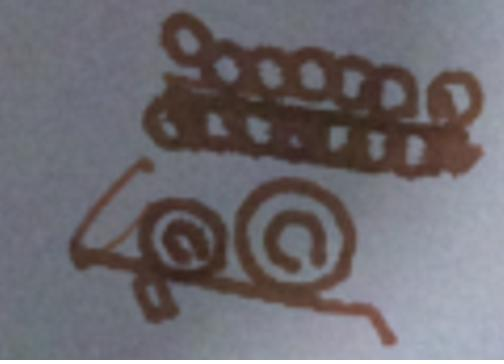

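Call:
{"method": "move", "body": {"target": [[0,0,0,0,0,0,1, 0,0,0.03899,-0.01501,0,0.22537,-1],[0,0,0,0,0,0,1, 0,0,0.03899,-0.01266,0,0.21413,-1],[0,0,0,0,0,0,1, 0,0,0.06867,-0.01266,0,0.21413,-1],[0,0,0,0,0,0,1, 0,0,0.06867,-0.01194,0,0.20788,-1],[0,0,0,0,0,0,1, 0,0,0.06867,-0.01138,0,0.20770,-1],[0,0,0,0,0,0,1, 0,0,0.06867,-0.01038,0,0.21831,-1],[0,0,0,0,0,0,1, 0,0,0.06867,-0.00784,0,0.22074,-1],[0,0,0,0,0,0,1, 0,0,0.06867,-0.00631,0,0.22411,-1],[0,0,0,0,0,0,1, 0,0,0.06867,-0.00882,0,0.22555,-1],[0,0,0,0,0,0,1, 0,0,0.06867,-0.00937,0,0.22573,-1],[0,0,0,0,0,0,1, 0,0,0.06867,-0.01037,0,0.21512,-1],[0,0,0,0,0,0,1, 0,0,0.06867,-0.01292,0,0.21269,-1],[0,0,0,0,0,0,1, 0,0,0.06867,-0.01448,0,0.20864,-1],[0,0,0,0,0,0,1, 0,0,0.0300,-0.01448,0,0.20864,-1]], "speed": [0.8,0.05,0.08,0.03,0.03,0.032,0.047,0.03,0.05,0.03,0.032,0.047,0.03,0.25], "blend": [0,0,0,0.0006,0.0006,0.0006,0.0006,0.0006,0.0006,0.0006,0.0006,0.0006,0,0], "cameras": []}}

Call:
{"method": "move", "body": {"target": [[0,0,0,0,0,0,1, 0,0,0.00899,-0.00444,0,-0.02959,-1],[0,0,0,0,0,0,1, 0,0,0.00899,-0.00209,0,-0.04083,-1],[0,0,0,0,0,0,1, 0,0,0.03867,-0.00209,0,-0.04083,-1],[0,0,0,0,0,0,1, 0,0,0.03867,-0.00132,0,-0.04780,-1],[0,0,0,0,0,0,1, 0,0,0.03867,0.00025,0,-0.04874,-1],[0,0,0,0,0,0,1, 0,0,0.03867,0.00153,0,-0.03808,-1],[0,0,0,0,0,0,1, 0,0,0.03867,0.00364,0,-0.03606,-1],[0,0,0,0,0,0,1, 0,0,0.03867,0.00482,0,-0.03282,-1],[0,0,0,0,0,0,1, 0,0,0.03867,0.00227,0,-0.03049,-1],[0,0,0,0,0,0,1, 0,0,0.03867,0.00071,0,-0.02954,-1],[0,0,0,0,0,0,1, 0,0,0.03867,-0.00058,0,-0.04020,-1],[0,0,0,0,0,0,1, 0,0,0.03867,-0.00269,0,-0.04222,-1],[0,0,0,0,0,0,1, 0,0,0.03867,-0.00391,0,-0.04645,-1],[0,0,0,0,0,0,1, 0,0,0,-0.00391,0,-0.04645,-1]], "speed": [0.15,0.05,0.08,0.03,0.036,0.032,0.047,0.03,0.05,0.036,0.032,0.047,0.03,0.25], "blend": [0,0,0,0.0006,0.0006,0.0006,0.0006,0.0006,0.0006,0.0006,0.0006,0.0006,0,0], "cameras": []}}

Call:
{"method": "move", "body": {"target": [[0,0,0,0,0,0,1, 0,0,0.00899,0.00539,0,0.01326,-1],[0,0,0,0,0,0,1, 0,0,0.00899,0.00774,0,0.00202,-1],[0,0,0,0,0,0,1, 0,0,0.03867,0.00774,0,0.00202,-1],[0,0,0,0,0,0,1, 0,0,0.03867,0.00851,0,-0.00490,-1],[0,0,0,0,0,0,1, 0,0,0.03867,0.00997,0,-0.00571,-1],[0,0,0,0,0,0,1, 0,0,0.03867,0.01127,0,0.00495,-1],[0,0,0,0,0,0,1, 0,0,0.03867,0.01351,0,0.00706,-1],[0,0,0,0,0,0,1, 0,0,0.03867,0.01478,0,0.01039,-1],[0,0,0,0,0,0,1, 0,0,0.03867,0.01222,0,0.01268,-1],[0,0,0,0,0,0,1, 0,0,0.03867,0.01076,0,0.01349,-1],[0,0,0,0,0,0,1, 0,0,0.03867,0.00946,0,0.00283,-1],[0,0,0,0,0,0,1, 0,0,0.03867,0.00722,0,0.00072,-1],[0,0,0,0,0,0,1, 0,0,0.03867,0.00592,0,-0.00360,-1],[0,0,0,0,0,0,1, 0,0,0,0.00592,0,-0.00360,-1]], "speed": [0.15,0.05,0.08,0.03,0.036,0.032,0.047,0.03,0.05,0.036,0.032,0.047,0.03,0.25], "blend": [0,0,0,0.0006,0.0006,0.0006,0.0006,0.0006,0.0006,0.0006,0.0006,0.0006,0,0], "cameras": []}}

Call:
{"method": "move", "body": {"target": [[0,0,0,0,0,0,1, 0,0,0.00899,0.00522,0,0.01403,-1],[0,0,0,0,0,0,1, 0,0,0.00899,0.00758,0,0.00279,-1],[0,0,0,0,0,0,1, 0,0,0.03867,0.00758,0,0.00279,-1],[0,0,0,0,0,0,1, 0,0,0.03867,0.00836,0,-0.00378,-1],[0,0,0,0,0,0,1, 0,0,0.03867,0.00909,0,-0.00405,-1],[0,0,0,0,0,0,1, 0,0,0.03867,0.01028,0,0.00661,-1],[0,0,0,0,0,0,1, 0,0,0.03867,0.01311,0,0.00944,-1],[0,0,0,0,0,0,1, 0,0,0.03867,0.01479,0,0.01349,-1],[0,0,0,0,0,0,1, 0,0,0.03867,0.01223,0,0.01533,-1],[0,0,0,0,0,0,1, 0,0,0.03867,0.01150,0,0.01560,-1],[0,0,0,0,0,0,1, 0,0,0.03867,0.01031,0,0.00495,-1],[0,0,0,0,0,0,1, 0,0,0.03867,0.00748,0,0.00211,-1],[0,0,0,0,0,0,1, 0,0,0.03867,0.00575,0,-0.00283,-1],[0,0,0,0,0,0,1, 0,0,0,0.00575,0,-0.00283,-1]], "speed": [0.15,0.05,0.08,0.03,0.03,0.032,0.047,0.03,0.05,0.03,0.032,0.047,0.03,0.25], "blend": [0,0,0,0.0006,0.0006,0.0006,0.0006,0.0006,0.0006,0.0006,0.0006,0.0006,0,0], "cameras": []}}

Call:
{"method": "move", "body": {"target": [[0,0,0,0,0,0,1, 0,0,0.00899,-0.00506,0,0.00980,-1],[0,0,0,0,0,0,1, 0,0,0.00899,-0.00270,0,-0.00144,-1],[0,0,0,0,0,0,1, 0,0,0.03867,-0.00270,0,-0.00144,-1],[0,0,0,0,0,0,1, 0,0,0.03867,-0.00193,0,-0.00805,-1],[0,0,0,0,0,0,1, 0,0,0.03867,-0.00114,0,-0.00836,-1],[0,0,0,0,0,0,1, 0,0,0.03867,0.00004,0,0.00229,-1],[0,0,0,0,0,0,1, 0,0,0.03867,0.00276,0,0.00504,-1],[0,0,0,0,0,0,1, 0,0,0.03867,0.00438,0,0.00899,-1],[0,0,0,0,0,0,1, 0,0,0.03867,0.00183,0,0.01088,-1],[0,0,0,0,0,0,1, 0,0,0.03867,0.00104,0,0.01120,-1],[0,0,0,0,0,0,1, 0,0,0.03867,-0.00014,0,0.00054,-1],[0,0,0,0,0,0,1, 0,0,0.03867,-0.00286,0,-0.00220,-1],[0,0,0,0,0,0,1, 0,0,0.03867,-0.00453,0,-0.00706,-1],[0,0,0,0,0,0,1, 0,0,0,-0.00453,0,-0.00706,-1]], "speed": [0.15,0.05,0.08,0.03,0.03,0.032,0.047,0.03,0.05,0.03,0.032,0.047,0.03,0.25], "blend": [0,0,0,0.0006,0.0006,0.0006,0.0006,0.0006,0.0006,0.0006,0.0006,0.0006,0,0], "cameras": []}}

Call:
{"method": "move", "body": {"target": [[0,0,0,0,0,0,1, 0,0,0.00899,-0.00596,0,0.00962,-1],[0,0,0,0,0,0,1, 0,0,0.00899,-0.00361,0,-0.00162,-1],[0,0,0,0,0,0,1, 0,0,0.03867,-0.00361,0,-0.00162,-1],[0,0,0,0,0,0,1, 0,0,0.03867,-0.00285,0,-0.00827,-1],[0,0,0,0,0,0,1, 0,0,0.03867,-0.00199,0,-0.00863,-1],[0,0,0,0,0,0,1, 0,0,0.03867,-0.00081,0,0.00202,-1],[0,0,0,0,0,0,1, 0,0,0.03867,0.00179,0,0.00468,-1],[0,0,0,0,0,0,1, 0,0,0.03867,0.00334,0,0.00850,-1],[0,0,0,0,0,0,1, 0,0,0.03867,0.00079,0,0.01048,-1],[0,0,0,0,0,0,1, 0,0,0.03867,-0.00007,0,0.01084,-1],[0,0,0,0,0,0,1, 0,0,0.03867,-0.00125,0,0.00018,-1],[0,0,0,0,0,0,1, 0,0,0.03867,-0.00385,0,-0.00247,-1],[0,0,0,0,0,0,1, 0,0,0.03867,-0.00543,0,-0.00724,-1],[0,0,0,0,0,0,1, 0,0,-0.03,-0.00543,0,-0.00724,-1],[0,0,0,0,0,0,1, 0,0,-0.03,-0.00543,0,-0.13,-1]], "speed": [0.15,0.05,0.08,0.03,0.03,0.032,0.047,0.03,0.05,0.03,0.032,0.047,0.03,0.25,0.8], "blend": [0,0,0,0.0006,0.0006,0.0006,0.0006,0.0006,0.0006,0.0006,0.0006,0.0006,0,0,0], "cameras": ["cam_above"]}}

Call:
{"method": "zoom_image", "body": {"camera": "cam_above", "region": [206, 290, 318, 370]}}

Scene clock: 600.40 s.
left_arm: end_effector_position=(+0.3943, +0.3349, +0.1104) grip_measured=+1.000 grip_effort_nm=0.00 end_effector_quat_wxyz=(+0.619, -0.006, +0.785, +0.003) | right_arm: end_effector_position=(+0.2701, +0.0858, +0.1058) grip_measured=-0.643 grip_effort_nm=-1.03 end_effector_quat_wxyz=(-0.359, +0.625, -0.327, -0.611)
Joint names: [wrist pitch, wrist roll, shoulder, wrist yaw, elbow, waist]
Joint positions: left_arm=[1.014 -0.014 1.582 -0.052 0.332 -0.05 0.094] | right_arm=[1.134 0.003 2.436 -1.499 1.354 0.646 0.017]
Joint torques (N m): left_arm=[1.67 0.04 -6.54 -0.02 5.23 -0.01] | right_arm=[1.16 -0.04 -12.64 -0.11 6.84 -0.58]
Heat: left arm: 44 °C; right arm: 46 °C.
Joint targets: left_arm=[1.021 -0.015 1.574 -0.052 0.340 -0.050] | right_arm=[1.136 0.000 2.400 -1.512 1.378 0.639]
move: off_target (right_arm); right_arm: the shoulder is farthest, 0.037 rad from its target
No camera images: "cameras" was empty.

Scene clock: 609.00 s.
left_arm: end_effector_position=(+0.3943, +0.3349, +0.1104) grip_measured=+1.000 grip_effort_nm=0.00 end_effector_quat_wxyz=(+0.619, -0.006, +0.785, +0.003) | right_arm: end_effector_position=(+0.3073, +0.0524, +0.1057) grip_measured=-0.643 grip_effort_nm=-1.03 end_effector_quat_wxyz=(-0.380, +0.614, -0.349, -0.597)
Joint names: [wrist pitch, wrist roll, shoulder, wrist yaw, elbow, waist]
Joint positions: left_arm=[1.014 -0.014 1.582 -0.052 0.332 -0.05 0.094] | right_arm=[1.134 0.003 2.436 -1.532 1.354 0.542 0.017]
Joint torques (N m): left_arm=[1.66 0.04 -6.19 -0.06 5.26 0.02] | right_arm=[1.13 -0.03 -12.53 -0.11 6.78 -0.55]
Heat: left arm: 44 °C; right arm: 46 °C.
Joint targets: left_arm=[1.021 -0.015 1.574 -0.052 0.340 -0.050] | right_arm=[1.136 0.000 2.400 -1.545 1.378 0.536]
move: off_target (right_arm); right_arm: the shoulder is farthest, 0.036 rad from its target
No camera images: "cameras" was empty.

Scene clock: 617.80 s.
left_arm: end_effector_position=(+0.3943, +0.3349, +0.1104) grip_measured=+1.000 grip_effort_nm=0.00 end_effector_quat_wxyz=(+0.619, -0.006, +0.785, +0.003) | right_arm: end_effector_position=(+0.3185, +0.0538, +0.1060) grip_measured=-0.643 grip_effort_nm=-1.03 end_effector_quat_wxyz=(-0.397, +0.603, -0.367, -0.587)
Joint names: [wrist pitch, wrist roll, shoulder, wrist yaw, elbow, waist]
Joint positions: left_arm=[1.014 -0.014 1.582 -0.052 0.332 -0.05 0.094] | right_arm=[1.134 0.003 2.436 -1.482 1.354 0.534 0.017]
Joint torques (N m): left_arm=[1.71 0.07 -6.2 0 5.34 -0.09] | right_arm=[1.17 -0.03 -12.62 -0.1 6.82 -0.55]
Heat: left arm: 44 °C; right arm: 46 °C.
Joint targets: left_arm=[1.021 -0.015 1.574 -0.052 0.340 -0.050] | right_arm=[1.136 0.000 2.400 -1.495 1.378 0.528]
move: off_target (right_arm); right_arm: the shoulder is farthest, 0.036 rad from its target
No camera images: "cameras" was empty.

Scene clock: 626.77 s.
left_arm: end_effector_position=(+0.3943, +0.3349, +0.1104) grip_measured=+1.000 grip_effort_nm=0.00 end_effector_quat_wxyz=(+0.619, -0.006, +0.785, +0.003) | right_arm: end_effector_position=(+0.3287, +0.0553, +0.1065) grip_measured=-0.643 grip_effort_nm=-1.03 end_effector_quat_wxyz=(-0.413, +0.592, -0.382, -0.577)
Joint names: [wrist pitch, wrist roll, shoulder, wrist yaw, elbow, waist]
Joint positions: left_arm=[1.014 -0.014 1.582 -0.052 0.332 -0.05 0.094] | right_arm=[1.134 0.003 2.436 -1.434 1.354 0.528 0.017]
Joint torques (N m): left_arm=[1.67 0.05 -6.43 -0.06 5.12 -0.1] | right_arm=[1.19 -0.04 -12.52 -0.1 6.86 -0.57]
Heat: left arm: 44 °C; right arm: 45 °C.
Joint targets: left_arm=[1.021 -0.015 1.574 -0.052 0.340 -0.050] | right_arm=[1.136 0.000 2.400 -1.446 1.378 0.522]
move: off_target (right_arm); right_arm: the shoulder is farthest, 0.036 rad from its target
No camera images: "cameras" was empty.

Scene clock: 635.50 s.
left_arm: end_effector_position=(+0.3943, +0.3349, +0.1104) grip_measured=+1.000 grip_effort_nm=0.00 end_effector_quat_wxyz=(+0.619, -0.006, +0.785, +0.003) | right_arm: end_effector_position=(+0.3286, +0.0474, +0.1061) grip_measured=-0.643 grip_effort_nm=-1.03 end_effector_quat_wxyz=(-0.407, +0.597, -0.376, -0.581)
Joint names: [wrist pitch, wrist roll, shoulder, wrist yaw, elbow, waist]
Joint positions: left_arm=[1.014 -0.014 1.582 -0.052 0.332 -0.05 0.094] | right_arm=[1.134 0.003 2.436 -1.472 1.354 0.512 0.017]
Joint torques (N m): left_arm=[1.65 0.05 -6.35 -0.03 5.23 -0.14] | right_arm=[1.16 -0.04 -12.55 -0.11 6.8 -0.57]
Heat: left arm: 44 °C; right arm: 45 °C.
Joint targets: left_arm=[1.021 -0.015 1.574 -0.052 0.340 -0.050] | right_arm=[1.136 0.000 2.400 -1.484 1.378 0.506]
move: off_target (right_arm); right_arm: the shoulder is farthest, 0.036 rad from its target
No camera images: "cameras" was empty.

Scene clock: 645.53 s.
left_arm: end_effector_position=(+0.3943, +0.3349, +0.1104) grip_measured=+1.000 grip_effort_nm=0.00 end_effector_quat_wxyz=(+0.619, -0.006, +0.785, +0.003) | right_arm: end_effector_position=(+0.4168, -0.0668, +0.1372) grip_measured=-0.643 grip_effort_nm=-1.03 end_effector_quat_wxyz=(-0.492, +0.562, -0.426, -0.510)
Joint names: [wrist pitch, wrist roll, shoulder, wrist yaw, elbow, waist]
Joint positions: left_arm=[1.014 -0.014 1.582 -0.052 0.332 -0.05 0.094] | right_arm=[1.133 0.003 2.366 -1.522 1.354 0.219 0.017]
Joint torques (N m): left_arm=[1.65 0.02 -6.38 -0.07 5.23 -0.13] | right_arm=[1.11 -0.03 -12.07 -0.02 7.12 -0.21]
Heat: left arm: 44 °C; right arm: 45 °C.
Joint targets: left_arm=[1.021 -0.015 1.574 -0.052 0.340 -0.050] | right_arm=[1.136 0.000 2.333 -1.530 1.378 0.217]
move: done
Images, in order (width x height): cam_above 672x504.

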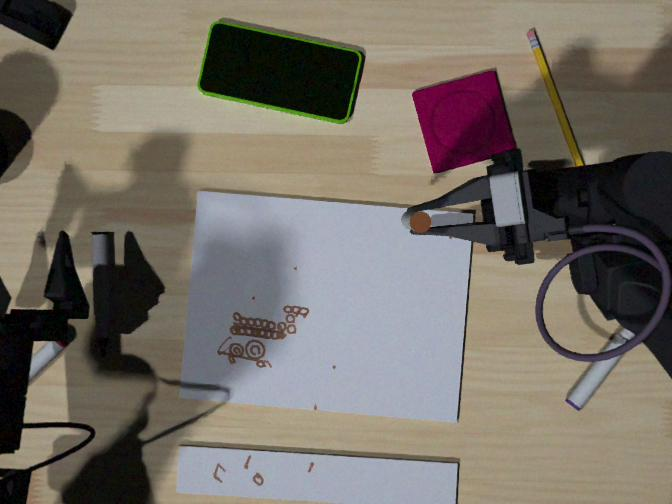

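Scaled by 4.500 from the camera's 672x504 image, which has a finer 960x720 frame.

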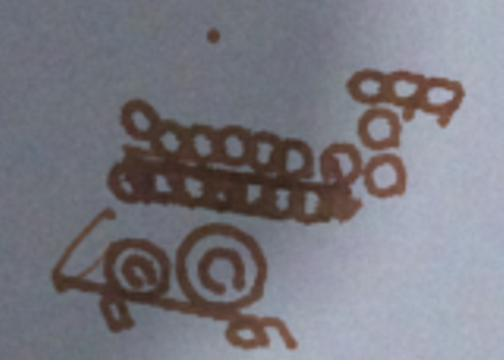

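Call:
{"method": "move", "body": {"target": [[0,0,0,0,0,0,1, 0,0,0.03899,0.01985,0,0.18688,-1],[0,0,0,0,0,0,1, 0,0,0.03899,0.02220,0,0.16889,-1],[0,0,0,0,0,0,1, 0,0,0.06867,0.02220,0,0.16889,-1],[0,0,0,0,0,0,1, 0,0,0.06867,0.02302,0,0.16201,-1],[0,0,0,0,0,0,1, 0,0,0.06867,0.02429,0,0.16143,-1],[0,0,0,0,0,0,1, 0,0,0.06867,0.02569,0,0.17209,-1],[0,0,0,0,0,0,1, 0,0,0.06867,0.02847,0,0.17465,-1],[0,0,0,0,0,0,1, 0,0,0.06867,0.03009,0,0.17852,-1],[0,0,0,0,0,0,1, 0,0,0.06867,0.02748,0,0.18076,-1],[0,0,0,0,0,0,1, 0,0,0.06867,0.02621,0,0.18135,-1],[0,0,0,0,0,0,1, 0,0,0.06867,0.02481,0,0.17069,-1],[0,0,0,0,0,0,1, 0,0,0.06867,0.02203,0,0.16813,-1],[0,0,0,0,0,0,1, 0,0,0.06867,0.02038,0,0.16323,-1],[0,0,0,0,0,0,1, 0,0,0.0300,0.02038,0,0.16323,-1]], "speed": [0.8,0.05,0.08,0.03,0.036,0.032,0.047,0.03,0.05,0.036,0.032,0.047,0.03,0.25], "blend": [0,0,0,0.0006,0.0006,0.0006,0.0006,0.0006,0.0006,0.0006,0.0006,0.0006,0,0], "cameras": []}}

Call:
{"method": "move", "body": {"target": [[0,0,0,0,0,0,1, 0,0,0.00899,-0.00054,0,0.01596,-1],[0,0,0,0,0,0,1, 0,0,0.00899,-0.00290,0,-0.00202,-1],[0,0,0,0,0,0,1, 0,0,0.03867,-0.00290,0,-0.00202,-1],[0,0,0,0,0,0,1, 0,0,0.03867,-0.00322,0,0.00301,-1],[0,0,0,0,0,0,1, 0,0,0.03867,-0.00557,0,0.00571,-1],[0,0,0,0,0,0,1, 0,0,0,-0.00557,0,0.00571,-1]], "speed": [0.15,0.05,0.08,0.03,0.04,0.25], "blend": [0,0,0,0.0006,0,0], "cameras": []}}

Call:
{"method": "move", "body": {"target": [[0,0,0,0,0,0,1, 0,0,0.00899,0.01853,0,0.03602,-1],[0,0,0,0,0,0,1, 0,0,0.00899,0.02088,0,0.01803,-1],[0,0,0,0,0,0,1, 0,0,0.03867,0.02088,0,0.01803,-1],[0,0,0,0,0,0,1, 0,0,0.03867,0.02202,0,0.01178,-1],[0,0,0,0,0,0,1, 0,0,0.03867,0.02319,0,0.02248,-1],[0,0,0,0,0,0,1, 0,0,0.03867,0.02689,0,0.02617,-1],[0,0,0,0,0,0,1, 0,0,0.03867,0.02925,0,0.03103,-1],[0,0,0,0,0,0,1, 0,0,0.03867,0.02634,0,0.03251,-1],[0,0,0,0,0,0,1, 0,0,0.03867,0.02516,0,0.02181,-1],[0,0,0,0,0,0,1, 0,0,0.03867,0.02146,0,0.01812,-1],[0,0,0,0,0,0,1, 0,0,0.03867,0.01906,0,0.01250,-1],[0,0,0,0,0,0,1, 0,0,0,0.01906,0,0.01250,-1]], "speed": [0.3,0.05,0.08,0.03,0.032,0.059,0.036,0.057,0.032,0.059,0.036,0.25], "blend": [0,0,0,0.0006,0.0006,0.0006,0.0006,0.0006,0.0006,0.0006,0,0], "cameras": []}}

Call:
{"method": "move", "body": {"target": [[0,0,0,0,0,0,1, 0,0,0.00899,0.00171,0,0.02181,-1],[0,0,0,0,0,0,1, 0,0,0.00899,0.00407,0,0.00382,-1],[0,0,0,0,0,0,1, 0,0,0.03867,0.00407,0,0.00382,-1],[0,0,0,0,0,0,1, 0,0,0.03867,0.00520,0,-0.00243,-1],[0,0,0,0,0,0,1, 0,0,0.03867,0.00638,0,0.00827,-1],[0,0,0,0,0,0,1, 0,0,0.03867,0.01008,0,0.01196,-1],[0,0,0,0,0,0,1, 0,0,0.03867,0.01243,0,0.01682,-1],[0,0,0,0,0,0,1, 0,0,0.03867,0.00952,0,0.01830,-1],[0,0,0,0,0,0,1, 0,0,0.03867,0.00834,0,0.00760,-1],[0,0,0,0,0,0,1, 0,0,0.03867,0.00464,0,0.00391,-1],[0,0,0,0,0,0,1, 0,0,0.03867,0.00224,0,-0.00171,-1],[0,0,0,0,0,0,1, 0,0,0,0.00224,0,-0.00171,-1]], "speed": [0.15,0.05,0.08,0.03,0.032,0.059,0.036,0.057,0.032,0.059,0.036,0.25], "blend": [0,0,0,0.0006,0.0006,0.0006,0.0006,0.0006,0.0006,0.0006,0,0], "cameras": []}}

Call:
{"method": "move", "body": {"target": [[0,0,0,0,0,0,1, 0,0,0.00899,0.00176,0,0.02176,-1],[0,0,0,0,0,0,1, 0,0,0.00899,0.00411,0,0.00378,-1],[0,0,0,0,0,0,1, 0,0,0.03867,0.00411,0,0.00378,-1],[0,0,0,0,0,0,1, 0,0,0.03867,0.00524,0,-0.00247,-1],[0,0,0,0,0,0,1, 0,0,0.03867,0.00642,0,0.00823,-1],[0,0,0,0,0,0,1, 0,0,0.03867,0.01012,0,0.01192,-1],[0,0,0,0,0,0,1, 0,0,0.03867,0.01248,0,0.01677,-1],[0,0,0,0,0,0,1, 0,0,0.03867,0.00957,0,0.01826,-1],[0,0,0,0,0,0,1, 0,0,0.03867,0.00839,0,0.00755,-1],[0,0,0,0,0,0,1, 0,0,0.03867,0.00469,0,0.00387,-1],[0,0,0,0,0,0,1, 0,0,0.03867,0.00229,0,-0.00175,-1],[0,0,0,0,0,0,1, 0,0,0,0.00229,0,-0.00175,-1]], "speed": [0.15,0.05,0.08,0.03,0.032,0.059,0.036,0.057,0.032,0.059,0.036,0.25], "blend": [0,0,0,0.0006,0.0006,0.0006,0.0006,0.0006,0.0006,0.0006,0,0], "cameras": []}}

Call:
{"method": "move", "body": {"target": [[0,0,0,0,0,0,1, 0,0,0.00899,0.00092,0,0.01947,-1],[0,0,0,0,0,0,1, 0,0,0.00899,0.00328,0,0.00148,-1],[0,0,0,0,0,0,1, 0,0,0.03867,0.00328,0,0.00148,-1],[0,0,0,0,0,0,1, 0,0,0.03867,0.00425,0,-0.00459,-1],[0,0,0,0,0,0,1, 0,0,0.03867,0.00562,0,0.00625,-1],[0,0,0,0,0,0,1, 0,0,0.03867,0.00912,0,0.00967,-1],[0,0,0,0,0,0,1, 0,0,0.03867,0.01258,0,0.01457,-1],[0,0,0,0,0,0,1, 0,0,0.03867,0.01437,0,0.01866,-1],[0,0,0,0,0,0,1, 0,0,0.03867,0.01162,0,0.02010,-1],[0,0,0,0,0,0,1, 0,0,0.03867,0.01025,0,0.00926,-1],[0,0,0,0,0,0,1, 0,0,0.03867,0.00675,0,0.00585,-1],[0,0,0,0,0,0,1, 0,0,0.03867,0.00330,0,0.00094,-1],[0,0,0,0,0,0,1, 0,0,0.03867,0.00145,0,-0.00391,-1],[0,0,0,0,0,0,1, 0,0,0,0.00145,0,-0.00391,-1]], "speed": [0.15,0.05,0.08,0.03,0.032,0.068,0.067,0.035,0.058,0.032,0.068,0.067,0.036,0.25], "blend": [0,0,0,0.0006,0.0006,0.0006,0.0006,0.0006,0.0006,0.0006,0.0006,0.0006,0,0], "cameras": []}}

Call:
{"method": "move", "body": {"target": [[0,0,0,0,0,0,1, 0,0,-0.03,0,0,0,-1],[0,0,0,0,0,0,1, 0,0,-0.03,-0.02,0,-0.19,-1]], "speed": [0.3,0.8], "cameras": ["cam_above"]}}

Call:
{"method": "zoom_image", "body": {"camera": "cam_above", "region": [206, 280, 318, 360]}}

Scene clock: 660.20 s.
left_arm: end_effector_position=(+0.3943, +0.3349, +0.1104) grip_measured=+1.000 grip_effort_nm=0.00 end_effector_quat_wxyz=(+0.619, -0.006, +0.785, +0.003) | right_arm: end_effector_position=(+0.3198, +0.0801, +0.1069) grip_measured=-0.643 grip_effort_nm=-1.03 end_effector_quat_wxyz=(-0.422, +0.585, -0.391, -0.572)
Joint names: [wrist pitch, wrist roll, shoulder, wrist yaw, elbow, waist]
Joint positions: left_arm=[1.014 -0.014 1.582 -0.052 0.332 -0.05 0.094] | right_arm=[1.134 0.003 2.437 -1.346 1.354 0.587 0.017]
Joint torques (N m): left_arm=[1.66 0.07 -6.52 -0.03 5.39 -0.14] | right_arm=[1.24 -0.04 -12.62 -0.09 7.05 -0.59]
Heat: left arm: 44 °C; right arm: 44 °C.
Joint targets: left_arm=[1.021 -0.015 1.574 -0.052 0.340 -0.050] | right_arm=[1.136 0.000 2.400 -1.357 1.378 0.580]
move: off_target (right_arm); right_arm: the shoulder is farthest, 0.037 rad from its target
No camera images: "cameras" was empty.

Scene clock: 665.37 s.
left_arm: end_effector_position=(+0.3943, +0.3349, +0.1104) grip_measured=+1.000 grip_effort_nm=0.00 end_effector_quat_wxyz=(+0.619, -0.006, +0.785, +0.003) | right_arm: end_effector_position=(+0.3124, +0.0767, +0.1066) grip_measured=-0.643 grip_effort_nm=-1.03 end_effector_quat_wxyz=(-0.409, +0.594, -0.377, -0.581)
Joint names: [wrist pitch, wrist roll, shoulder, wrist yaw, elbow, waist]
Joint positions: left_arm=[1.014 -0.014 1.582 -0.052 0.332 -0.05 0.094] | right_arm=[1.134 0.003 2.437 -1.393 1.354 0.586 0.017]
Joint torques (N m): left_arm=[1.64 0.07 -6.42 -0.03 5.14 -0.05] | right_arm=[1.2 -0.03 -12.71 -0.1 6.99 0.57]
Heat: left arm: 44 °C; right arm: 45 °C.
Joint targets: left_arm=[1.021 -0.015 1.574 -0.052 0.340 -0.050] | right_arm=[1.136 0.000 2.400 -1.405 1.378 0.592]
move: off_target (right_arm); right_arm: the shoulder is farthest, 0.037 rad from its target
No camera images: "cameras" was empty.

Scene clock: 674.50 s.
left_arm: end_effector_position=(+0.3943, +0.3349, +0.1104) grip_measured=+1.000 grip_effort_nm=0.00 end_effector_quat_wxyz=(+0.619, -0.006, +0.785, +0.003) | right_arm: end_effector_position=(+0.3221, +0.0996, +0.1077) grip_measured=-0.643 grip_effort_nm=-1.03 end_effector_quat_wxyz=(-0.444, +0.568, -0.411, -0.558)
Joint names: [wrist pitch, wrist roll, shoulder, wrist yaw, elbow, waist]
Joint positions: left_arm=[1.014 -0.014 1.582 -0.052 0.332 -0.05 0.094] | right_arm=[1.133 0.003 2.438 -1.232 1.354 0.627 0.017]
Joint torques (N m): left_arm=[1.64 0.05 -6.42 -0.05 5.11 0.02] | right_arm=[1.28 -0.03 -12.77 -0.1 7.04 -0.59]
Heat: left arm: 45 °C; right arm: 45 °C.
Joint targets: left_arm=[1.021 -0.015 1.574 -0.052 0.340 -0.050] | right_arm=[1.136 0.000 2.400 -1.243 1.378 0.620]
move: off_target (right_arm); right_arm: the shoulder is farthest, 0.038 rad from its target
No camera images: "cameras" was empty.

Scene clock: 683.23 s.
left_arm: end_effector_position=(+0.3943, +0.3349, +0.1104) grip_measured=+1.000 grip_effort_nm=0.00 end_effector_quat_wxyz=(+0.619, -0.006, +0.785, +0.003) | right_arm: end_effector_position=(+0.3271, +0.0992, +0.1078) grip_measured=-0.643 grip_effort_nm=-1.03 end_effector_quat_wxyz=(-0.450, +0.563, -0.418, -0.553)
Joint names: [wrist pitch, wrist roll, shoulder, wrist yaw, elbow, waist]
Joint positions: left_arm=[1.014 -0.014 1.582 -0.052 0.332 -0.05 0.094] | right_arm=[1.133 0.003 2.438 -1.212 1.354 0.623 0.017]
Joint torques (N m): left_arm=[1.66 0.05 -6.32 -0.06 5.18 -0.02] | right_arm=[1.31 -0.04 -12.74 -0.09 7.02 -0.59]
Heat: left arm: 45 °C; right arm: 44 °C.
Joint targets: left_arm=[1.021 -0.015 1.574 -0.052 0.340 -0.050] | right_arm=[1.136 0.000 2.400 -1.224 1.378 0.616]
move: off_target (right_arm); right_arm: the shoulder is farthest, 0.038 rad from its target
No camera images: "cameras" was empty.

Scene clock: 692.10 s.
left_arm: end_effector_position=(+0.3943, +0.3349, +0.1104) grip_measured=+1.000 grip_effort_nm=0.00 end_effector_quat_wxyz=(+0.619, -0.006, +0.785, +0.003) | right_arm: end_effector_position=(+0.3322, +0.0987, +0.1078) grip_measured=-0.643 grip_effort_nm=-1.03 end_effector_quat_wxyz=(-0.456, +0.557, -0.424, -0.548)
Joint names: [wrist pitch, wrist roll, shoulder, wrist yaw, elbow, waist]
Joint positions: left_arm=[1.014 -0.014 1.582 -0.052 0.332 -0.05 0.094] | right_arm=[1.133 0.003 2.438 -1.193 1.354 0.62 0.017]
Joint torques (N m): left_arm=[1.68 0.02 -6.41 -0.02 5.29 -0.12] | right_arm=[1.29 -0.03 -12.79 -0.1 7.09 -0.59]
Heat: left arm: 45 °C; right arm: 44 °C.
Joint targets: left_arm=[1.021 -0.015 1.574 -0.052 0.340 -0.050] | right_arm=[1.136 0.000 2.400 -1.204 1.378 0.613]
move: off_target (right_arm); right_arm: the shoulder is farthest, 0.038 rad from its target
No camera images: "cameras" was empty.

Scene clock: 701.43 s.
left_arm: end_effector_position=(+0.3943, +0.3349, +0.1104) grip_measured=+1.000 grip_effort_nm=0.00 end_effector_quat_wxyz=(+0.619, -0.006, +0.785, +0.003) | right_arm: end_effector_position=(+0.3382, +0.0962, +0.1079) grip_measured=-0.643 grip_effort_nm=-1.03 end_effector_quat_wxyz=(-0.462, +0.553, -0.430, -0.544)
Joint names: [wrist pitch, wrist roll, shoulder, wrist yaw, elbow, waist]
Joint positions: left_arm=[1.014 -0.014 1.582 -0.052 0.332 -0.05 0.094] | right_arm=[1.133 0.003 2.438 -1.181 1.354 0.611 0.017]
Joint torques (N m): left_arm=[1.65 0.02 -6.41 -0.04 5.24 -0.08] | right_arm=[1.35 -0.03 -12.77 -0.1 7.06 -0.59]
Heat: left arm: 45 °C; right arm: 44 °C.
Joint targets: left_arm=[1.021 -0.015 1.574 -0.052 0.340 -0.050] | right_arm=[1.136 0.000 2.400 -1.192 1.378 0.604]
move: off_target (right_arm); right_arm: the shoulder is farthest, 0.038 rad from its target
No camera images: "cameras" was empty.

Scene clock: 703.53 s.
left_arm: end_effector_position=(+0.3943, +0.3349, +0.1104) grip_measured=+1.000 grip_effort_nm=0.00 end_effector_quat_wxyz=(+0.619, -0.006, +0.785, +0.003) | right_arm: end_effector_position=(+0.4573, -0.0821, +0.1391) grip_measured=-0.643 grip_effort_nm=-1.03 end_effector_quat_wxyz=(+0.546, -0.508, +0.479, +0.463)
Joint names: [wrist pitch, wrist roll, shoulder, wrist yaw, elbow, waist]
Joint positions: left_arm=[1.014 -0.014 1.582 -0.052 0.332 -0.05 0.094] | right_arm=[1.133 0.003 2.37 -1.352 1.354 0.181 0.017]
Joint torques (N m): left_arm=[1.65 0.04 -6.32 -0.01 5.2 -0.12] | right_arm=[1.2 -0.03 -12.48 -0.05 7.2 -0.06]
Heat: left arm: 45 °C; right arm: 45 °C.
Joint targets: left_arm=[1.021 -0.015 1.574 -0.052 0.340 -0.050] | right_arm=[1.136 0.000 2.333 -1.362 1.378 0.181]
move: off_target (right_arm); right_arm: the shoulder is farthest, 0.036 rad from its target
Images, in order (width x height): cam_above 672x504.

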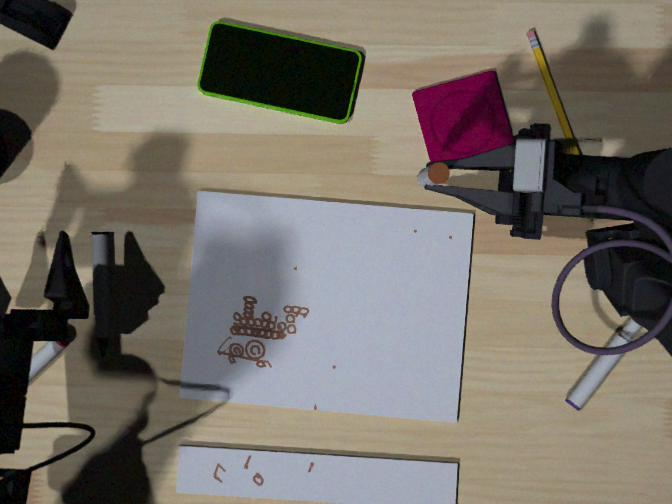

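Scaled by 4.500 from the camera's 672x504 image, which has a finer 960x720 frame.

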